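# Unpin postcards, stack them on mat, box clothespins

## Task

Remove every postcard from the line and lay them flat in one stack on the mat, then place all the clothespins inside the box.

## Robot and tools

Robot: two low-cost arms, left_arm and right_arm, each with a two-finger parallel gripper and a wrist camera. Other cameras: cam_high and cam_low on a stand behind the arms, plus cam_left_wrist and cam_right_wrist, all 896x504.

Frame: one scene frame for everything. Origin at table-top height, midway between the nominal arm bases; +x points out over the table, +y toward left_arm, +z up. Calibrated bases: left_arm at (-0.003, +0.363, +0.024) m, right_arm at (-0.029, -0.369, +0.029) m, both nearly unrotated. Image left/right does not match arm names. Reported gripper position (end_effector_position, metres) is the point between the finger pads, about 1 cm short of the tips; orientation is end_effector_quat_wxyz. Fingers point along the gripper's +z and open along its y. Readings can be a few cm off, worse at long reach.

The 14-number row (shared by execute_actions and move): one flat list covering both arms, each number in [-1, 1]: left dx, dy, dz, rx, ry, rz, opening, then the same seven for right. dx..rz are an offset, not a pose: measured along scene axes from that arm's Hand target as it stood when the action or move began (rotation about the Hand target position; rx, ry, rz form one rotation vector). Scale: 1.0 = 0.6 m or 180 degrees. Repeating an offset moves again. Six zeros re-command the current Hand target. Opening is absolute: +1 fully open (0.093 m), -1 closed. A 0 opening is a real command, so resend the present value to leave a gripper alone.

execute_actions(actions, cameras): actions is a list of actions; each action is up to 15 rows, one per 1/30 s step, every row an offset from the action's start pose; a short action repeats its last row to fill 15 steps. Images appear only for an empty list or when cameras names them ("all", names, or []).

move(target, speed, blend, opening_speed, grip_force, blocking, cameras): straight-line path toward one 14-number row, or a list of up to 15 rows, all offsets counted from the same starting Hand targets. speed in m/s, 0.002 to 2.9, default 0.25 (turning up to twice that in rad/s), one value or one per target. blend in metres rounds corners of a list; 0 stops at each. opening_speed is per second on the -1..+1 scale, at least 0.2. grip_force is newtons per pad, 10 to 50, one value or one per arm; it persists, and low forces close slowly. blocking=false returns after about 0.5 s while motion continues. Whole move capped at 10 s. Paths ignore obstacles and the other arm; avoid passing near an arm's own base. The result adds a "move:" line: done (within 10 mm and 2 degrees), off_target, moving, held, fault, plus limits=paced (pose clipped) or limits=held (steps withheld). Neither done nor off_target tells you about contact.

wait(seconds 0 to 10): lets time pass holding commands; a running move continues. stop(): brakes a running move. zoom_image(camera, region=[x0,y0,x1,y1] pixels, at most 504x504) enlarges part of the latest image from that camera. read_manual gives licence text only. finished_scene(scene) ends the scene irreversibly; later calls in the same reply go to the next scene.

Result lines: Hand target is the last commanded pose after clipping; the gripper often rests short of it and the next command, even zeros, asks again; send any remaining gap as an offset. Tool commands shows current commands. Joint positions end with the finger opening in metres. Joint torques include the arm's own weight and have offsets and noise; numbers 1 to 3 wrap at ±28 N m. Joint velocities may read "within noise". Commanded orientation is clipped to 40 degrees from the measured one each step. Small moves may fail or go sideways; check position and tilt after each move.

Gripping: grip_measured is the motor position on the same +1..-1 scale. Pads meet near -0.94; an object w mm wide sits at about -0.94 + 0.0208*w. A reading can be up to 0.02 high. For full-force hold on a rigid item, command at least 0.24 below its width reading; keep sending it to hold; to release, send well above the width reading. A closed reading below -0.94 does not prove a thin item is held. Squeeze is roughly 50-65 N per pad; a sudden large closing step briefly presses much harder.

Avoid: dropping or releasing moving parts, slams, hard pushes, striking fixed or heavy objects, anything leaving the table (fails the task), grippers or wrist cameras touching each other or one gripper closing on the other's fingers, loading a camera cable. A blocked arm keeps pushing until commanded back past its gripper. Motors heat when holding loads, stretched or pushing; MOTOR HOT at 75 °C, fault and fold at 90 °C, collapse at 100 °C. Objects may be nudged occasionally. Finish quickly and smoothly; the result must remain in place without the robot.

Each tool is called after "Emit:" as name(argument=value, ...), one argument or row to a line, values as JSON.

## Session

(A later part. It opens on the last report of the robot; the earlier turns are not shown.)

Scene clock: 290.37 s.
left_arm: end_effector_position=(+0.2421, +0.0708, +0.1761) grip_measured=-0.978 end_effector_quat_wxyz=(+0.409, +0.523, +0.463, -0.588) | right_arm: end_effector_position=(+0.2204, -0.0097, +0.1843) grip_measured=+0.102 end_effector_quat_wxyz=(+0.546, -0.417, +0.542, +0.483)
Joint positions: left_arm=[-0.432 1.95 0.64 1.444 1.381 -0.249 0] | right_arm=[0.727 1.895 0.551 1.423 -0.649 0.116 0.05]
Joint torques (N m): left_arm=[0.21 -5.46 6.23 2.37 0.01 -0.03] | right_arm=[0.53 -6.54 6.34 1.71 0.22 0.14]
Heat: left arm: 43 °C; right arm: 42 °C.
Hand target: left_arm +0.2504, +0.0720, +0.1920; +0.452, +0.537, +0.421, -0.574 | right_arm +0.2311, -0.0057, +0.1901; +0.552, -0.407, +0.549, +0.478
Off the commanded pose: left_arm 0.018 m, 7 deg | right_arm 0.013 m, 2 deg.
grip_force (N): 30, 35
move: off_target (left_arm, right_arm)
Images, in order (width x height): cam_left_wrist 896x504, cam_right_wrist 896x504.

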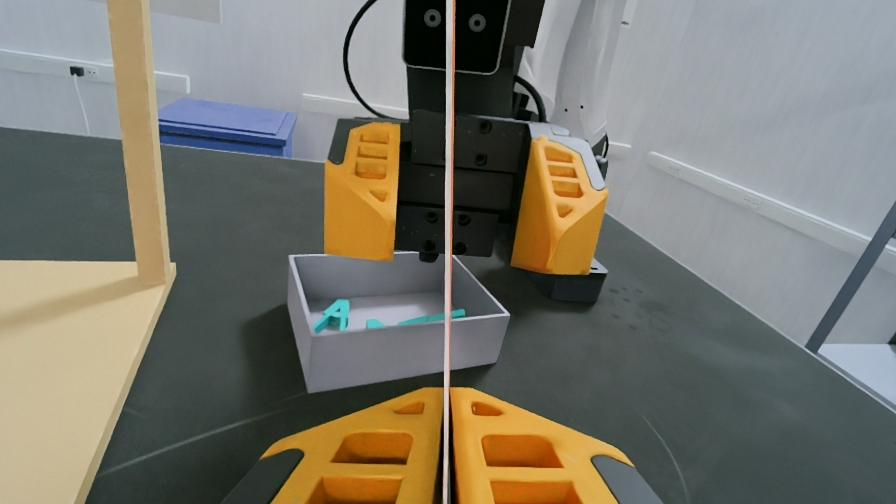

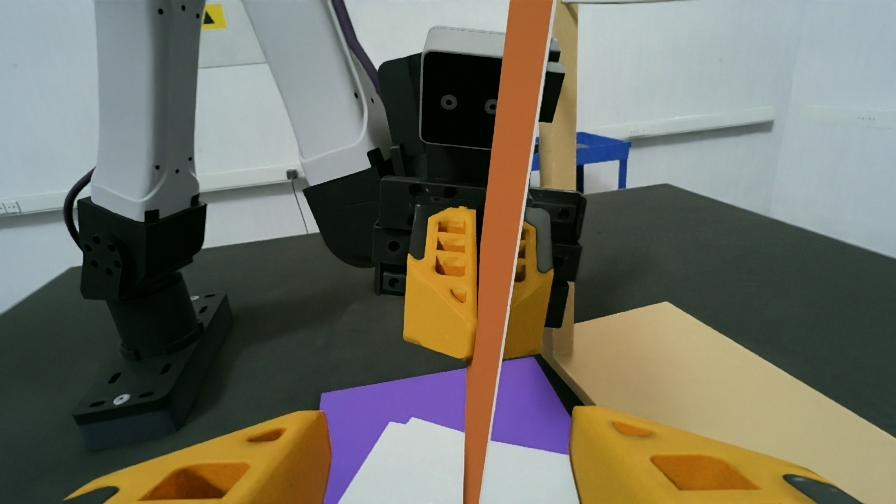

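Emit:
move(
  target=[
    [0,0,0,0,0,0,-1,0.006,0,0,0,0,0,-0.5],
    [0,0,0,0,0,0,-1,0.006,0,0,0,0,0,-1],
  ],
  speed=0.1,
  cameras=["cam_right_wrist","cam_left_wrist","cam_low"],
)

Scene clock: 295.17 s.
left_arm: end_effector_position=(+0.2434, +0.0715, +0.1767) grip_measured=-0.978 end_effector_quat_wxyz=(+0.418, +0.526, +0.458, -0.583) | right_arm: end_effector_position=(+0.2279, -0.0097, +0.1855) grip_measured=-0.977 end_effector_quat_wxyz=(+0.547, -0.407, +0.550, +0.483)
Joint positions: left_arm=[-0.429 1.954 0.64 1.46 1.378 -0.238 0] | right_arm=[0.72 1.899 0.566 1.414 -0.637 0.135 0]
Joint torques (N m): left_arm=[0.27 -5.55 6.27 2.32 -0.02 -0.13] | right_arm=[-0.16 -6.54 6.12 1.75 0.15 -0.04]
Heat: left arm: 43 °C; right arm: 41 °C.
Hand target: left_arm +0.2504, +0.0720, +0.1920; +0.452, +0.537, +0.421, -0.574 | right_arm +0.2347, -0.0057, +0.1901; +0.552, -0.407, +0.549, +0.478
Off the commanded pose: left_arm 0.017 m, 6 deg | right_arm 0.009 m, 1 deg.
grip_force (N): 30, 35
move: off_target (left_arm); target 2's new opening was sent with right_arm's hand 0.013 m and 2 deg from that target
Images, in order (width x height): cam_low 896x504, cam_left_wrist 896x504, cam_right_wrist 896x504.

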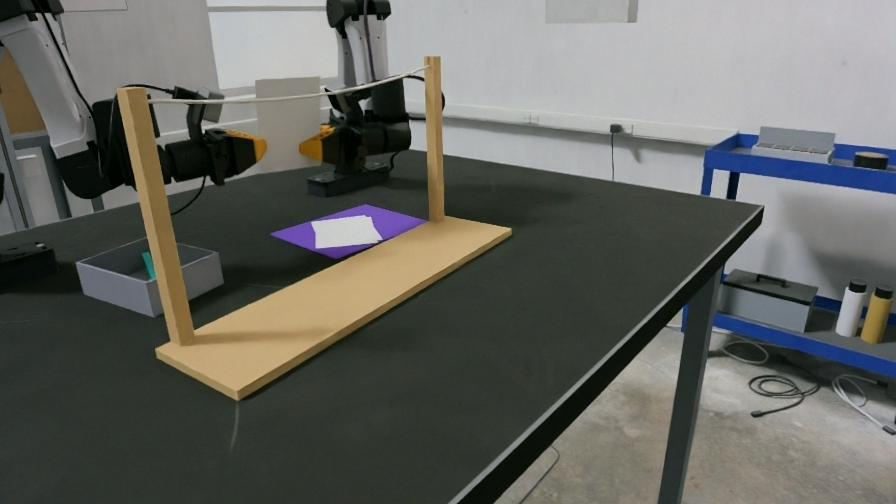

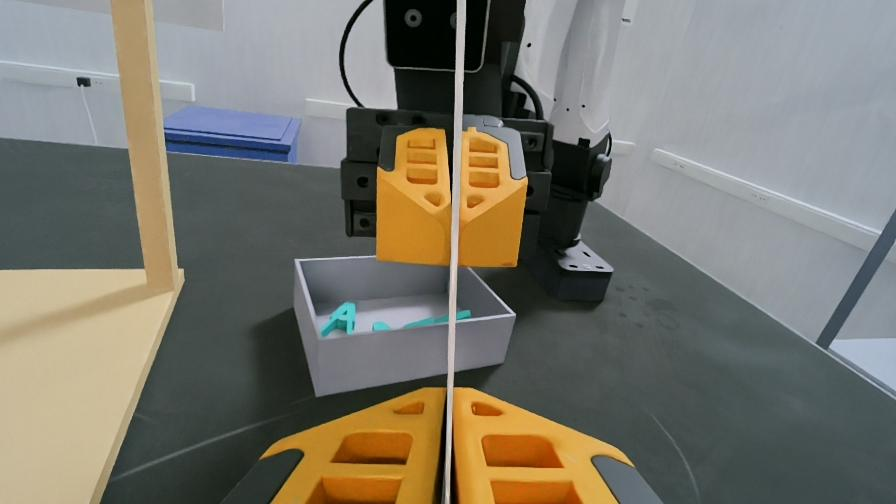

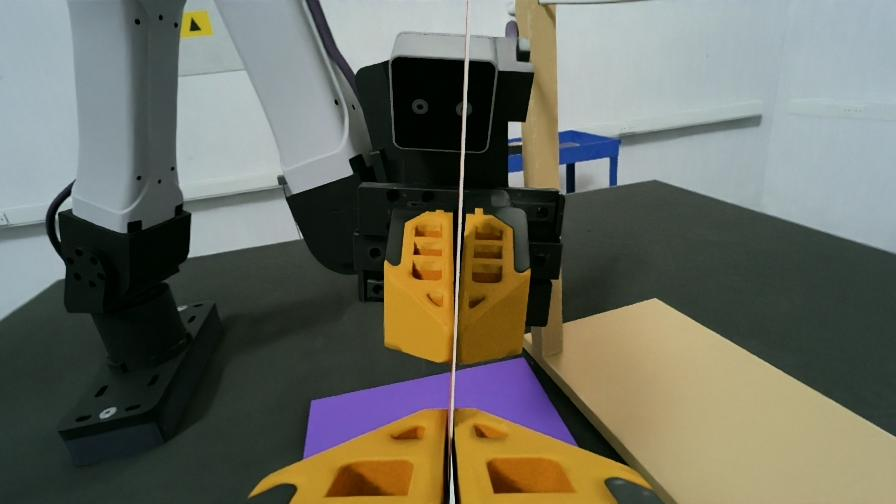

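Emit:
move(
  target=[
    [0,0,0,0,0,0,0,0,0,0,0,0,0,-1],
    [0.03,0.16,0,0,0,0,0,0,0,0,0,0,0,-1],
  ],
  speed=0.12,
  opening_speed=0.7,
  cameras=["cam_right_wrist","cam_left_wrist","cam_high"],
)

Scene clock: 298.80 s.
left_arm: end_effector_position=(+0.2739, +0.1676, +0.1808) grip_measured=-0.003 end_effector_quat_wxyz=(+0.450, +0.499, +0.501, -0.546) | right_arm: end_effector_position=(+0.2278, -0.0105, +0.1848) grip_measured=-0.977 end_effector_quat_wxyz=(+0.545, -0.409, +0.550, +0.484)
Joint positions: left_arm=[-0.102 1.872 0.567 1.46 1.569 -0.252 0.045] | right_arm=[0.715 1.899 0.566 1.411 -0.647 0.135 0]
Joint torques (N m): left_arm=[-0.21 -8.39 2.81 1.64 0.02 0.32] | right_arm=[-0.12 -6.56 6.08 1.76 0.12 -0.06]
Heat: left arm: 43 °C; right arm: 41 °C.
Hand target: left_arm +0.2684, +0.1680, +0.1920; +0.452, +0.537, +0.421, -0.574 | right_arm +0.2347, -0.0057, +0.1901; +0.552, -0.407, +0.549, +0.478
Off the commanded pose: left_arm 0.013 m, 11 deg | right_arm 0.010 m, 1 deg.
joint sent to its limit (left arm) — joint 5 (wrist yaw), upper limit. The joint targets are off in position and orientation.
grip_force (N): 30, 35
move: off_target (left_arm)
Images, in order (width x height): cam_high 896x504, cam_left_wrist 896x504, cam_right_wrist 896x504.

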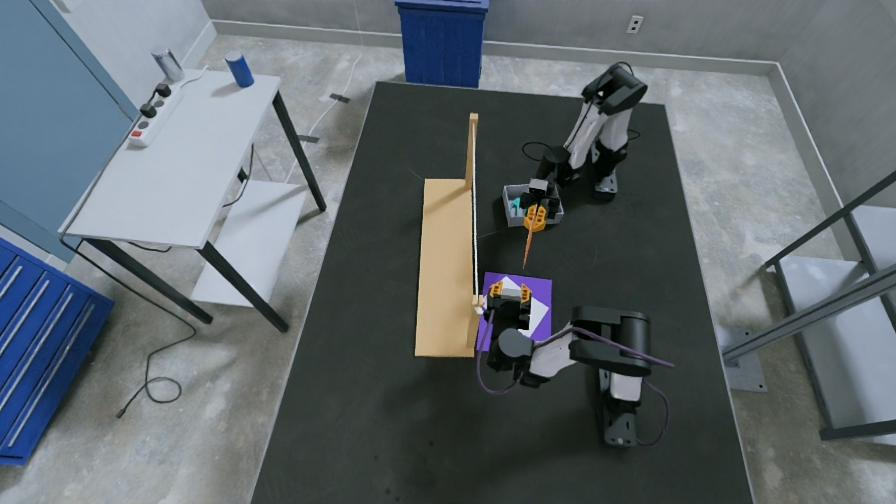

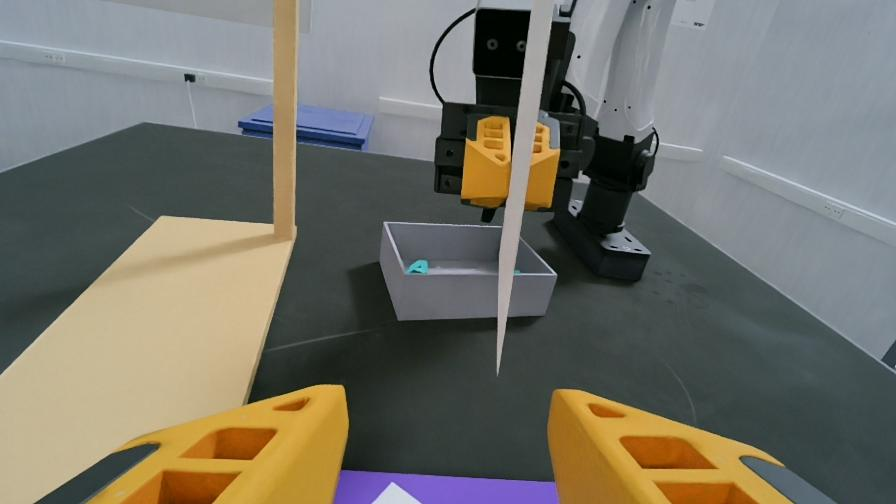

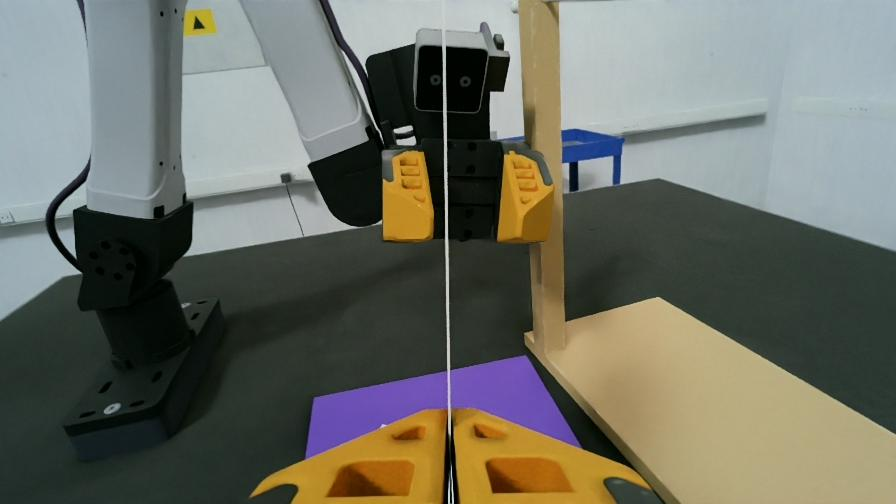

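Emit:
move(
  target=[
    [-0.06,0.12,0.12,0.229,0.18,0.214,-1,0,0,0,0,0,0,-1],
    [-0.197,0.237,0.033,0.458,0.36,0.428,-1,0,0,0,0,0,0,-1],
  ],
  speed=0.25,
  blend=[0.04,0],
  cameras=["cam_high"],
)

Emit:
move(
  target=[
    [0,0,0,0,0,0,-1,0.009,0.06,0.05,-0.347,-0.403,0.055,-1],
    [0,0,0,0,0,0,-1,0.075,0.167,-0.033,-0.347,-0.403,0.055,-1],
  ],
  speed=0.2,
  blend=[0.02,0],
  cameras=["cam_high","cam_low","cam_right_wrist"],
)

Emit:
zoom_image(
  camera="cam_high",
  region=[460, 250, 580, 370],
)

Scene clock: 307.43 s.
left_arm: end_effector_position=(+0.1684, +0.3008, +0.2246) grip_measured=-0.979 end_effector_quat_wxyz=(+0.540, +0.028, +0.707, -0.457) | right_arm: end_effector_position=(+0.2278, -0.0105, +0.1848) grip_measured=-0.977 end_effector_quat_wxyz=(+0.545, -0.409, +0.550, +0.484)
Joint positions: left_arm=[0.823 -0.013 0.016 0.288 1.572 -0.979 0] | right_arm=[0.715 1.899 0.566 1.411 -0.647 0.135 0]
Joint torques (N m): left_arm=[0.03 1.65 4.92 0.89 -0.14 0.31] | right_arm=[-0.1 -6.6 6.11 1.75 0.13 -0.03]
Heat: left arm: 42 °C; right arm: 40 °C.
Hand target: left_arm +0.1502, +0.3102, +0.2118; +0.327, +0.018, +0.906, -0.270 | right_arm +0.2347, -0.0057, +0.1901; +0.552, -0.407, +0.549, +0.478
Off the commanded pose: left_arm 0.024 m, 90 deg; orientation clipped | right_arm 0.010 m, 1 deg.
joint sent to its limit (left arm) — joint 2 (shoulder), lower limit; joint 3 (elbow), lower limit, where the elbow is as bent as it goes; joint 5 (wrist yaw), upper limit. The joint targets are off in position and orientation.
grip_force (N): 30, 35
move: off_target (left_arm); limits=paced
Images, in order (width x height): cam_high 896x504.

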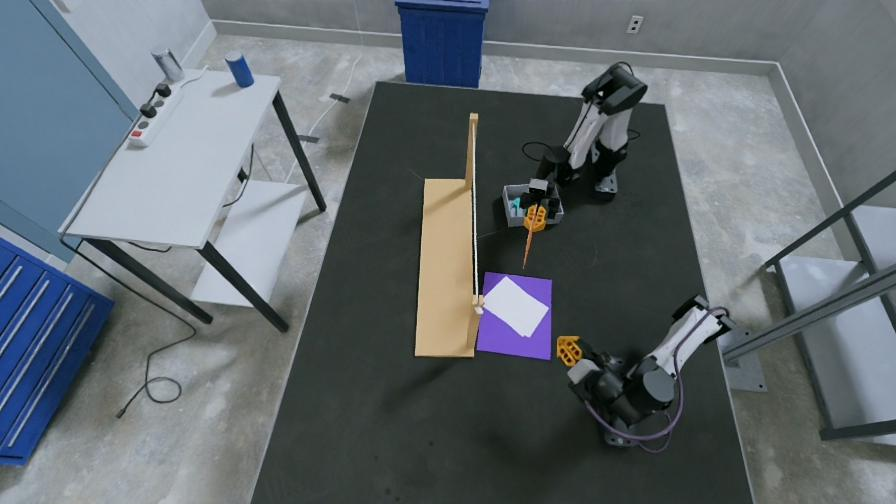

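Scene clock: 312.97 s.
left_arm: end_effector_position=(+0.1687, +0.3011, +0.2232) grip_measured=-0.979 end_effector_quat_wxyz=(+0.540, +0.030, +0.707, -0.456) | right_arm: end_effector_position=(+0.2655, +0.0768, +0.1357) grip_measured=-0.977 end_effector_quat_wxyz=(-0.395, +0.872, -0.267, +0.110)
Joint positions: left_arm=[0.823 -0.013 0.016 0.268 1.572 -0.956 0] | right_arm=[0.98 1.95 1.339 -0.115 -0.015 -1.559 0]
Joint torques (N m): left_arm=[-0.08 1.65 4.93 0.9 -0.13 0.3] | right_arm=[0.66 -9.72 9.69 2.5 0.11 -0.08]
Heat: left arm: 42 °C; right arm: 40 °C.
Hand target: left_arm +0.1502, +0.3102, +0.2118; +0.327, +0.018, +0.906, -0.270 | right_arm +0.2797, +0.0945, +0.1703; -0.443, +0.849, -0.257, +0.132
Off the commanded pose: left_arm 0.024 m, 40 deg | right_arm 0.041 m, 7 deg.
joint sent to its limit (left arm) — joint 2 (shoulder), lower limit; joint 3 (elbow), lower limit, where the elbow is as bent as it goes; joint 5 (wrist yaw), upper limit. The joint targets are off in position and orientation.
grip_force (N): 30, 35
move: off_target (left_arm, right_arm)
Images, in order (width x height): cam_high 896x504, cam_low 896x504, cam_right_wrist 896x504.

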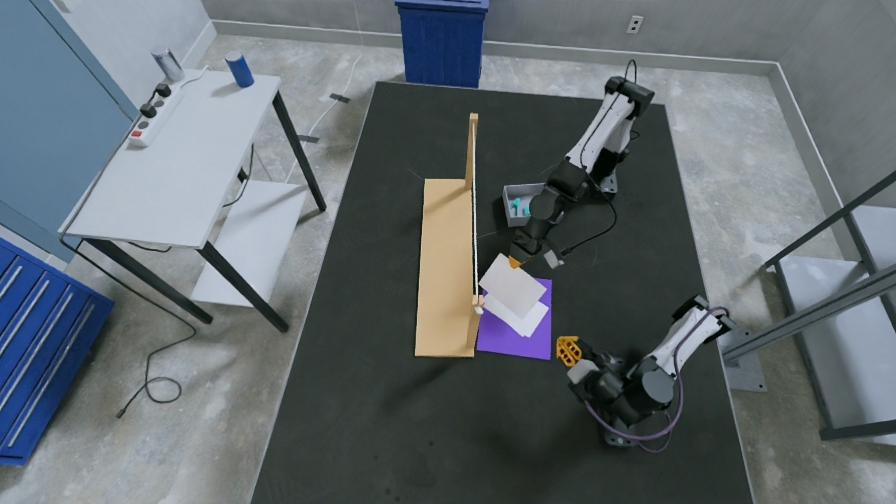

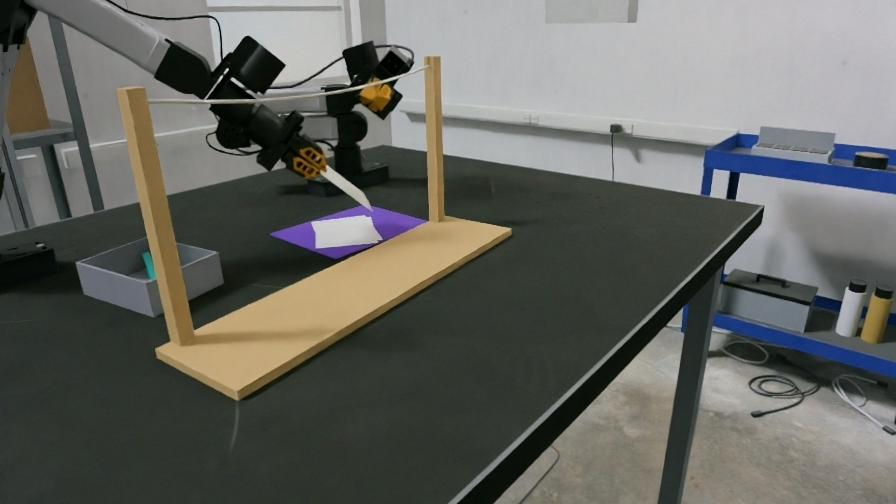

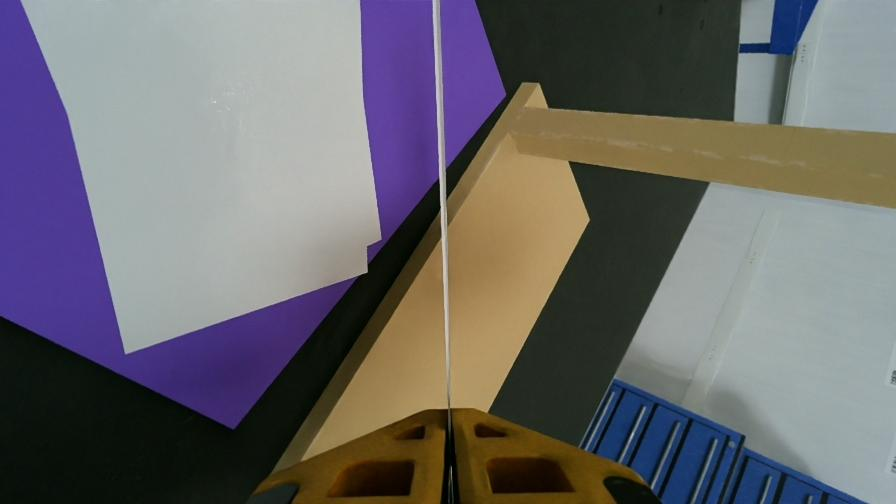

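Scaled by 4.200 from the camera's 896x504 image, which has a finer 1280x720 frame.

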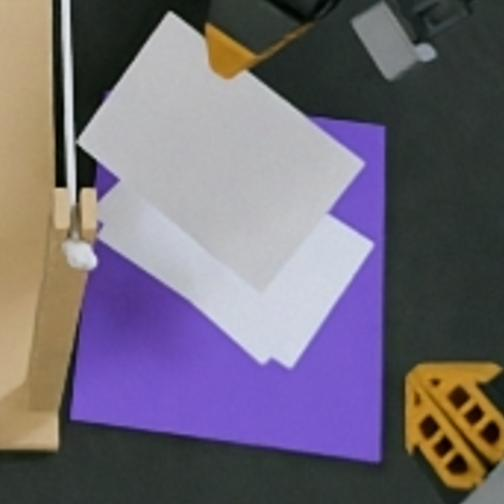

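Emit:
move(
  target=[0.15,-0.1,0.05,0.177,0.215,0.012,-1,0,0,0,0,0,0,-1],
  speed=0.2,
  cameras=["cam_high","cam_low"],
)

Scene clock: 318.07 s.
left_arm: end_effector_position=(+0.2369, +0.2486, +0.2322) grip_measured=-0.979 end_effector_quat_wxyz=(+0.033, +0.009, +0.999, -0.025) | right_arm: end_effector_position=(+0.2655, +0.0768, +0.1357) grip_measured=-0.977 end_effector_quat_wxyz=(-0.395, +0.872, -0.267, +0.110)
Joint positions: left_arm=[-0.441 1.512 1.562 -1.541 0.019 -0.418 0] | right_arm=[0.98 1.95 1.339 -0.115 -0.015 -1.559 0]
Joint torques (N m): left_arm=[-0.88 -3.82 8.54 0.21 -0.17 -0.08] | right_arm=[0.66 -9.74 9.7 2.5 0.13 -0.09]
Heat: left arm: 43 °C; right arm: 41 °C.
Hand target: left_arm +0.2402, +0.2502, +0.2418; +0.000, +0.000, +1.000, -0.001 | right_arm +0.2797, +0.0945, +0.1703; -0.443, +0.849, -0.257, +0.132
Off the commanded pose: left_arm 0.010 m, 5 deg | right_arm 0.041 m, 7 deg.
joint sent to its limit (left arm) — joint 4 (wrist pitch), lower limit. The joint targets are off in position and orientation.
grip_force (N): 30, 35
move: off_target (left_arm, right_arm)
Images, in order (width x height): cam_high 896x504, cam_low 896x504.

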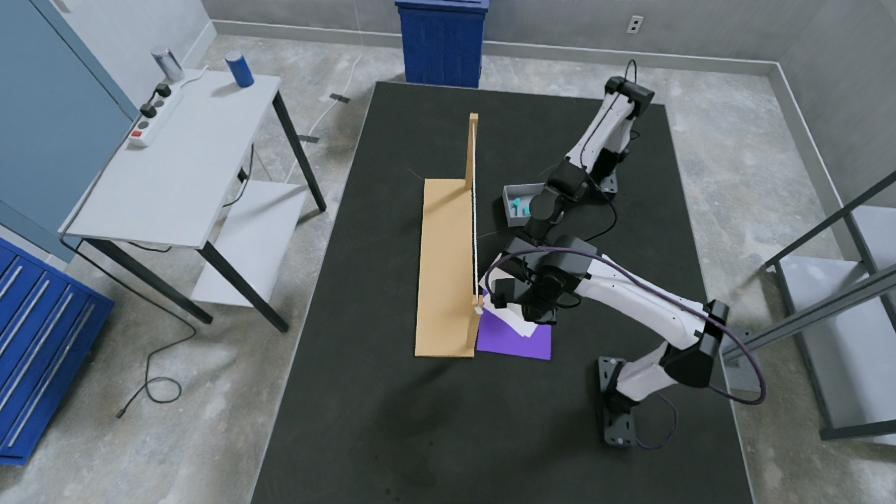

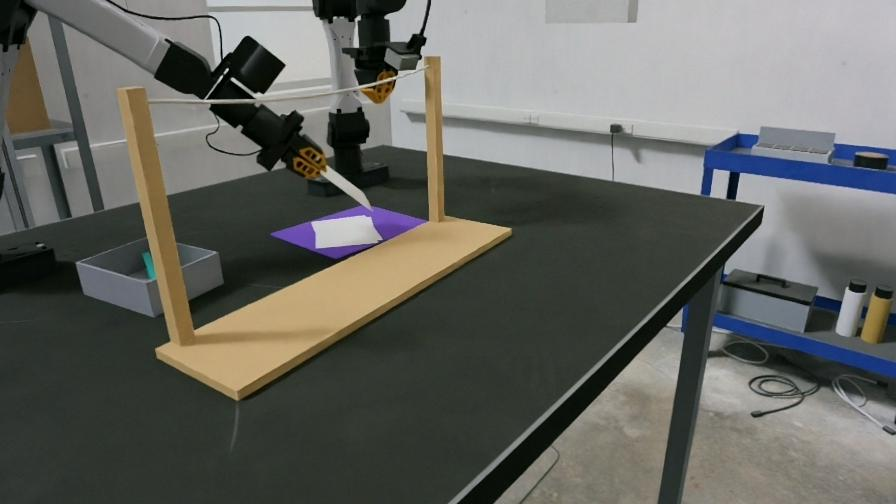

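Emit:
move(
  target=[0,0,0,0,0,0,-1,-0.005,0.06,-0.13,0.055,-0.038,0,-1],
  speed=0.15,
  cameras=["cam_high","cam_low","cam_right_wrist","cam_left_wrist"],
)

Emit:
zoom_image(
  camera="cam_high",
  region=[460, 250, 580, 370],
)

Scene clock: 320.33 s.
left_arm: end_effector_position=(+0.2369, +0.2486, +0.2322) grip_measured=-0.979 end_effector_quat_wxyz=(+0.033, +0.009, +0.999, -0.025) | right_arm: end_effector_position=(+0.2692, +0.1248, +0.0744) grip_measured=-0.977 end_effector_quat_wxyz=(-0.498, +0.821, -0.238, +0.148)
Joint positions: left_arm=[-0.441 1.512 1.562 -1.541 0.019 -0.418 0] | right_arm=[1.036 2.2 1.22 0.501 0.034 -1.559 0]
Joint torques (N m): left_arm=[-0.92 -3.84 8.53 0.22 -0.17 -0.07] | right_arm=[0.47 -10.3 5.05 2.84 0.16 0.07]
Heat: left arm: 43 °C; right arm: 42 °C.
Hand target: left_arm +0.2402, +0.2502, +0.2418; +0.000, +0.000, +1.000, -0.001 | right_arm +0.2767, +0.1305, +0.0923; -0.529, +0.798, -0.240, +0.160
Off the commanded pose: left_arm 0.010 m, 5 deg | right_arm 0.020 m, 5 deg.
joint sent to its limit (left arm) — joint 4 (wrist pitch), lower limit. The joint targets are off in position and orientation.
grip_force (N): 30, 35
move: off_target (left_arm, right_arm)

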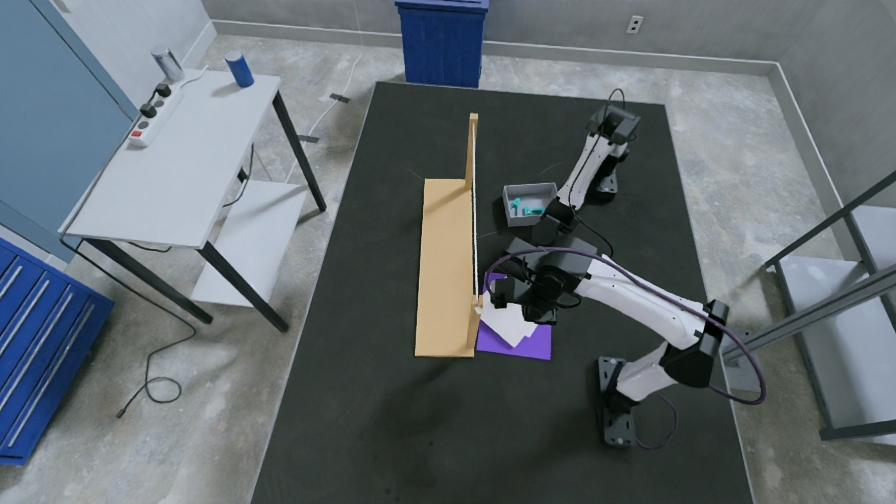

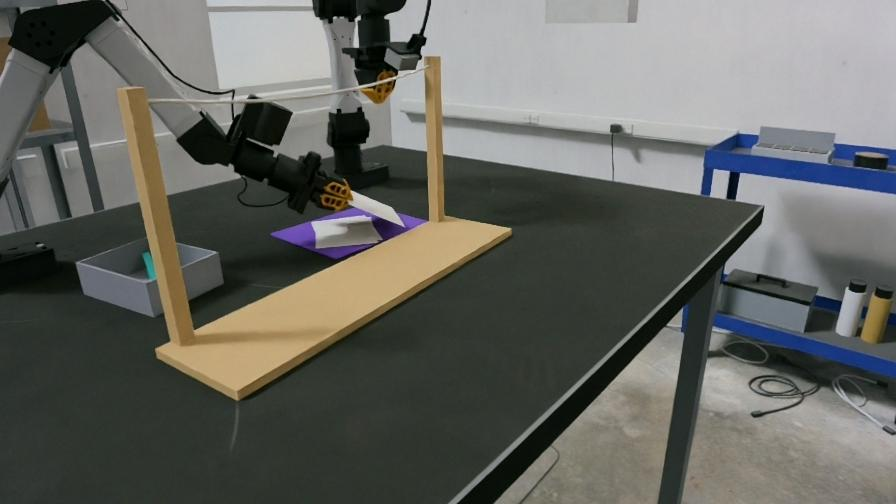

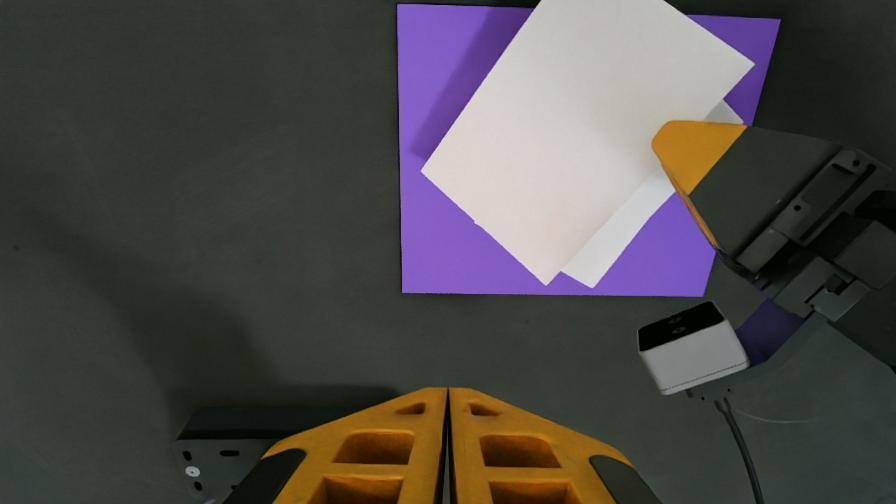

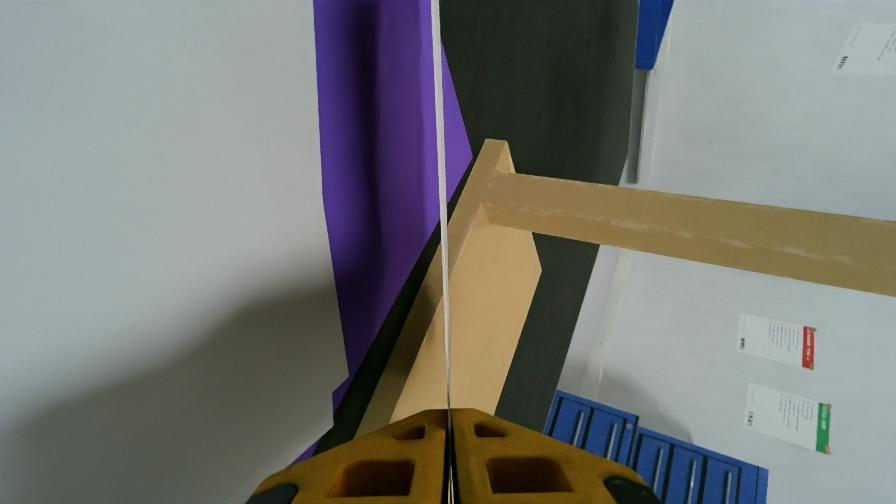

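Scaled by 4.200 from the camera's 896x504 image, which has a finer 1280x720 frame.

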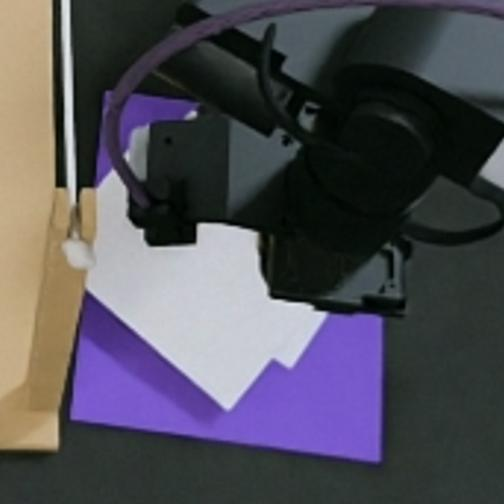

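Emit:
move(
  target=[0,0,0,0,0,0,-1,0.005,-0.061,-0.04,0,0,0,-1],
  speed=0.15,
  cameras=["cam_low","cam_right_wrist","cam_left_wrist"],
)

Scene clock: 321.77 s.
left_arm: end_effector_position=(+0.2369, +0.2486, +0.2322) grip_measured=-0.979 end_effector_quat_wxyz=(+0.033, +0.009, +0.999, -0.025) | right_arm: end_effector_position=(+0.2718, +0.0950, +0.0548) grip_measured=-0.977 end_effector_quat_wxyz=(-0.509, +0.812, -0.243, +0.151)
Joint positions: left_arm=[-0.441 1.512 1.562 -1.541 0.019 -0.418 0] | right_arm=[0.996 2.2 1.072 0.676 0.006 -1.567 0]
Joint torques (N m): left_arm=[-0.87 -3.79 8.51 0.21 -0.16 -0.07] | right_arm=[-0.57 -10.54 3.71 2.61 -0.17 -0.05]
Heat: left arm: 43 °C; right arm: 42 °C.
Hand target: left_arm +0.2402, +0.2502, +0.2418; +0.000, +0.000, +1.000, -0.001 | right_arm +0.2797, +0.0939, +0.0683; -0.529, +0.798, -0.240, +0.160
Off the commanded pose: left_arm 0.010 m, 5 deg | right_arm 0.016 m, 3 deg.
joint sent to its limit (left arm) — joint 4 (wrist pitch), lower limit. The joint targets are off in position and orientation.
grip_force (N): 30, 35
move: off_target (left_arm, right_arm)
Images, in order (width x height): cam_low 896x504, cam_left_wrist 896x504, cam_right_wrist 896x504.

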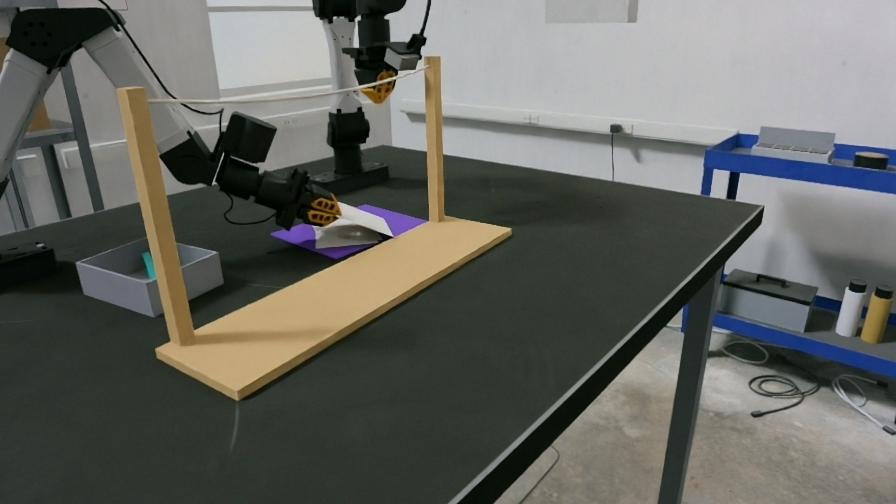

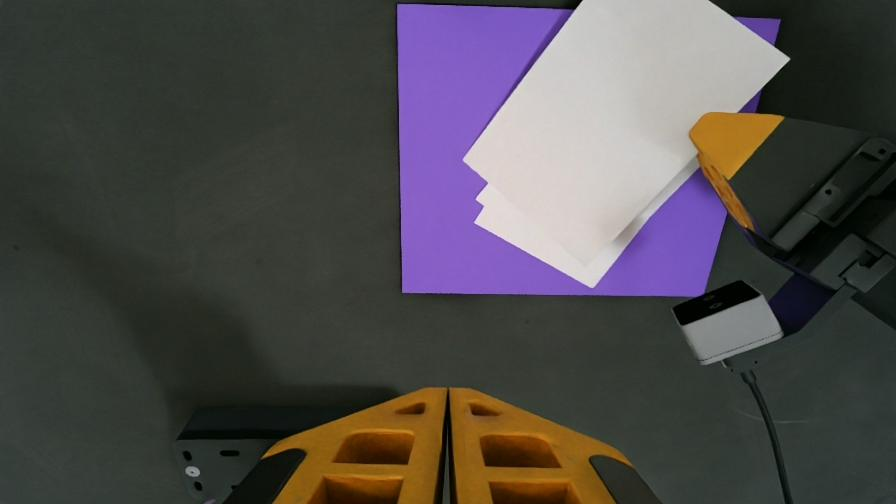

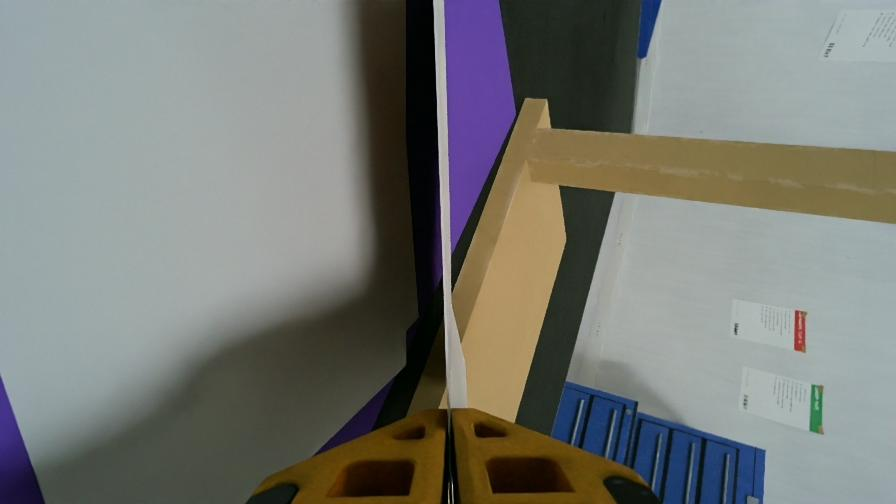

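Emit:
move(
  target=[0,0,0,0,0,0,-1,-0.035,-0.015,-0.035,0.02,-0.013,0,-1],
  speed=0.1,
  cameras=["cam_low","cam_right_wrist","cam_left_wrist"],
)

Emit:
zoom_image(
  camera="cam_low",
  region=[240, 100, 480, 280],
)

Scene clock: 323.13 s.
left_arm: end_effector_position=(+0.2369, +0.2486, +0.2322) grip_measured=-0.979 end_effector_quat_wxyz=(+0.033, +0.009, +0.999, -0.025) | right_arm: end_effector_position=(+0.2621, +0.0807, +0.0408) grip_measured=-0.977 end_effector_quat_wxyz=(-0.544, +0.788, -0.237, +0.166)
Joint positions: left_arm=[-0.441 1.512 1.562 -1.541 0.019 -0.418 0] | right_arm=[1 2.255 0.948 0.946 0.018 -1.567 0]
Joint torques (N m): left_arm=[-0.91 -3.79 8.54 0.2 -0.16 -0.08] | right_arm=[0.66 -8.95 3.12 2.62 0.13 0.06]
Heat: left arm: 43 °C; right arm: 42 °C.
Hand target: left_arm +0.2402, +0.2502, +0.2418; +0.000, +0.000, +1.000, -0.001 | right_arm +0.2587, +0.0849, +0.0473; -0.559, +0.778, -0.234, +0.168
Off the commanded pose: left_arm 0.010 m, 5 deg | right_arm 0.008 m, 2 deg.
joint sent to its limit (left arm) — joint 4 (wrist pitch), lower limit. The joint targets are off in position and orientation.
grip_force (N): 30, 35
move: off_target (left_arm)
Images, in order (width x height): cam_low 896x504, cam_left_wrist 896x504, cam_right_wrist 896x504.

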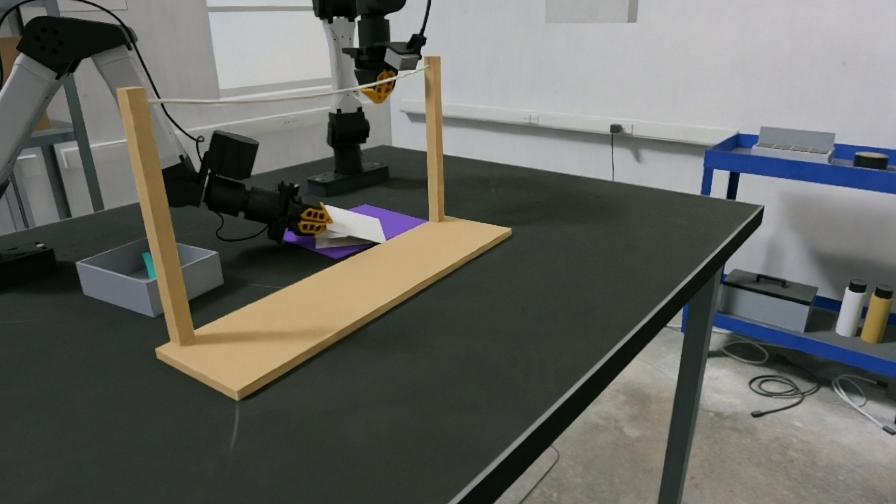

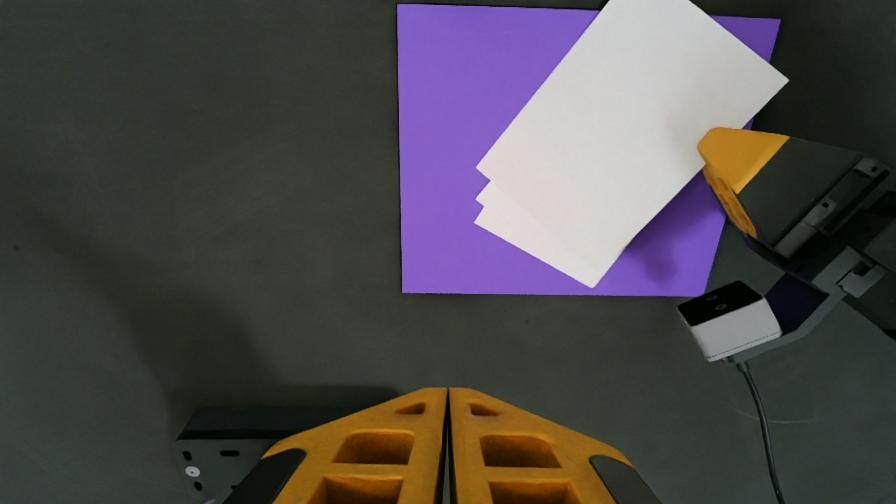

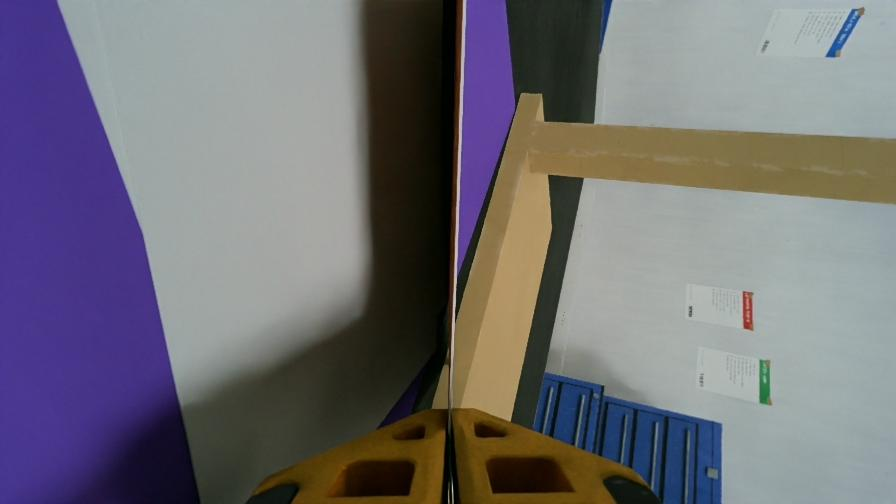

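Scaled by 2.100 from the camera's 896x504 image, which has a finer 1280x720 frame.

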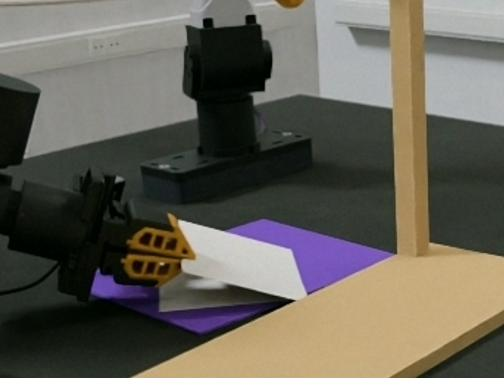

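Emit:
move(
  target=[0,0,0,0,0,0,-1,-0.042,0.01,-0.022,0.0,0,0,-1],
  speed=0.1,
  cameras=["cam_low","cam_right_wrist","cam_left_wrist"],
)

Emit:
zoom_image(
  camera="cam_low",
  region=[240, 100, 480, 280],
)

Scene clock: 324.53 s.
left_arm: end_effector_position=(+0.2369, +0.2486, +0.2322) grip_measured=-0.979 end_effector_quat_wxyz=(+0.033, +0.009, +0.999, -0.025) | right_arm: end_effector_position=(+0.2399, +0.0889, +0.0351) grip_measured=-0.977 end_effector_quat_wxyz=(-0.553, +0.781, -0.230, +0.175)
Joint positions: left_arm=[-0.441 1.512 1.562 -1.541 0.019 -0.418 0] | right_arm=[1.065 2.287 0.922 1.032 0.084 -1.562 0]
Joint torques (N m): left_arm=[-0.85 -3.82 8.51 0.21 -0.18 -0.08] | right_arm=[0.76 -8.59 2.67 2.41 0.11 0.23]
Heat: left arm: 43 °C; right arm: 43 °C.
Hand target: left_arm +0.2402, +0.2502, +0.2418; +0.000, +0.000, +1.000, -0.001 | right_arm +0.2335, +0.0909, +0.0341; -0.559, +0.778, -0.234, +0.168
Off the commanded pose: left_arm 0.010 m, 5 deg | right_arm 0.007 m, 1 deg.
joint sent to its limit (left arm) — joint 4 (wrist pitch), lower limit. The joint targets are off in position and orientation.
grip_force (N): 30, 35
move: off_target (left_arm)
Images, in order (width x height): cam_low 896x504, cam_left_wrist 896x504, cam_right_wrist 896x504.

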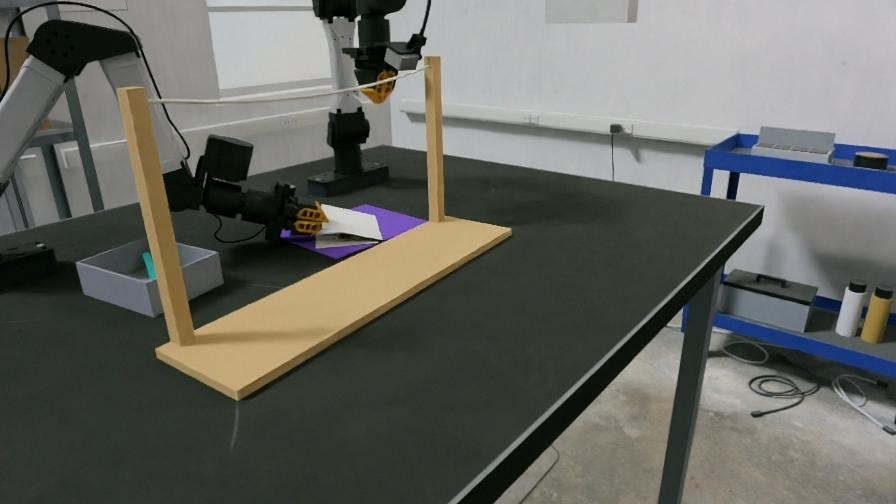

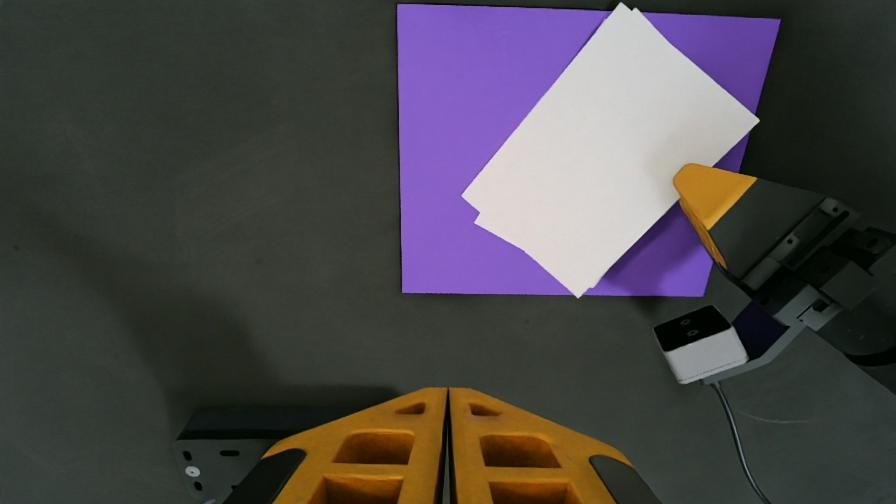

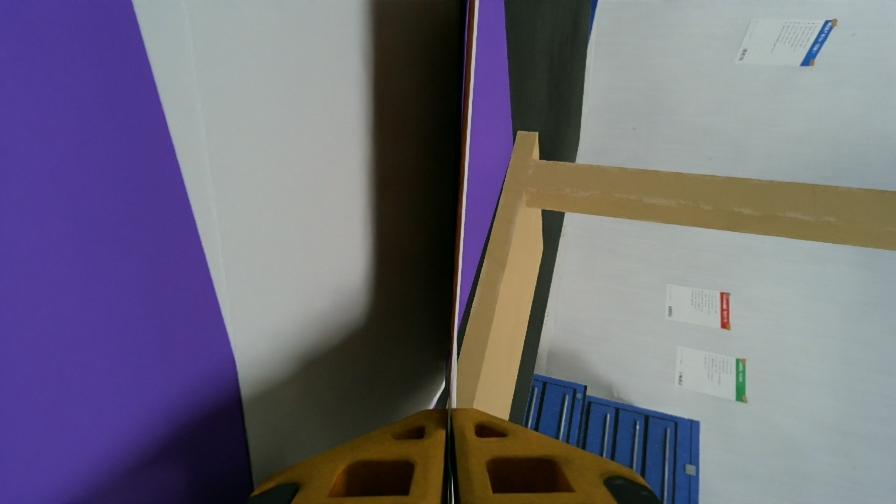

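Scaled by 2.100 from the camera's 896x504 image, which has a finer 1280x720 frame.

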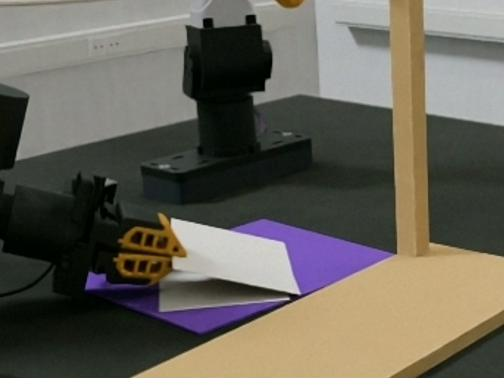

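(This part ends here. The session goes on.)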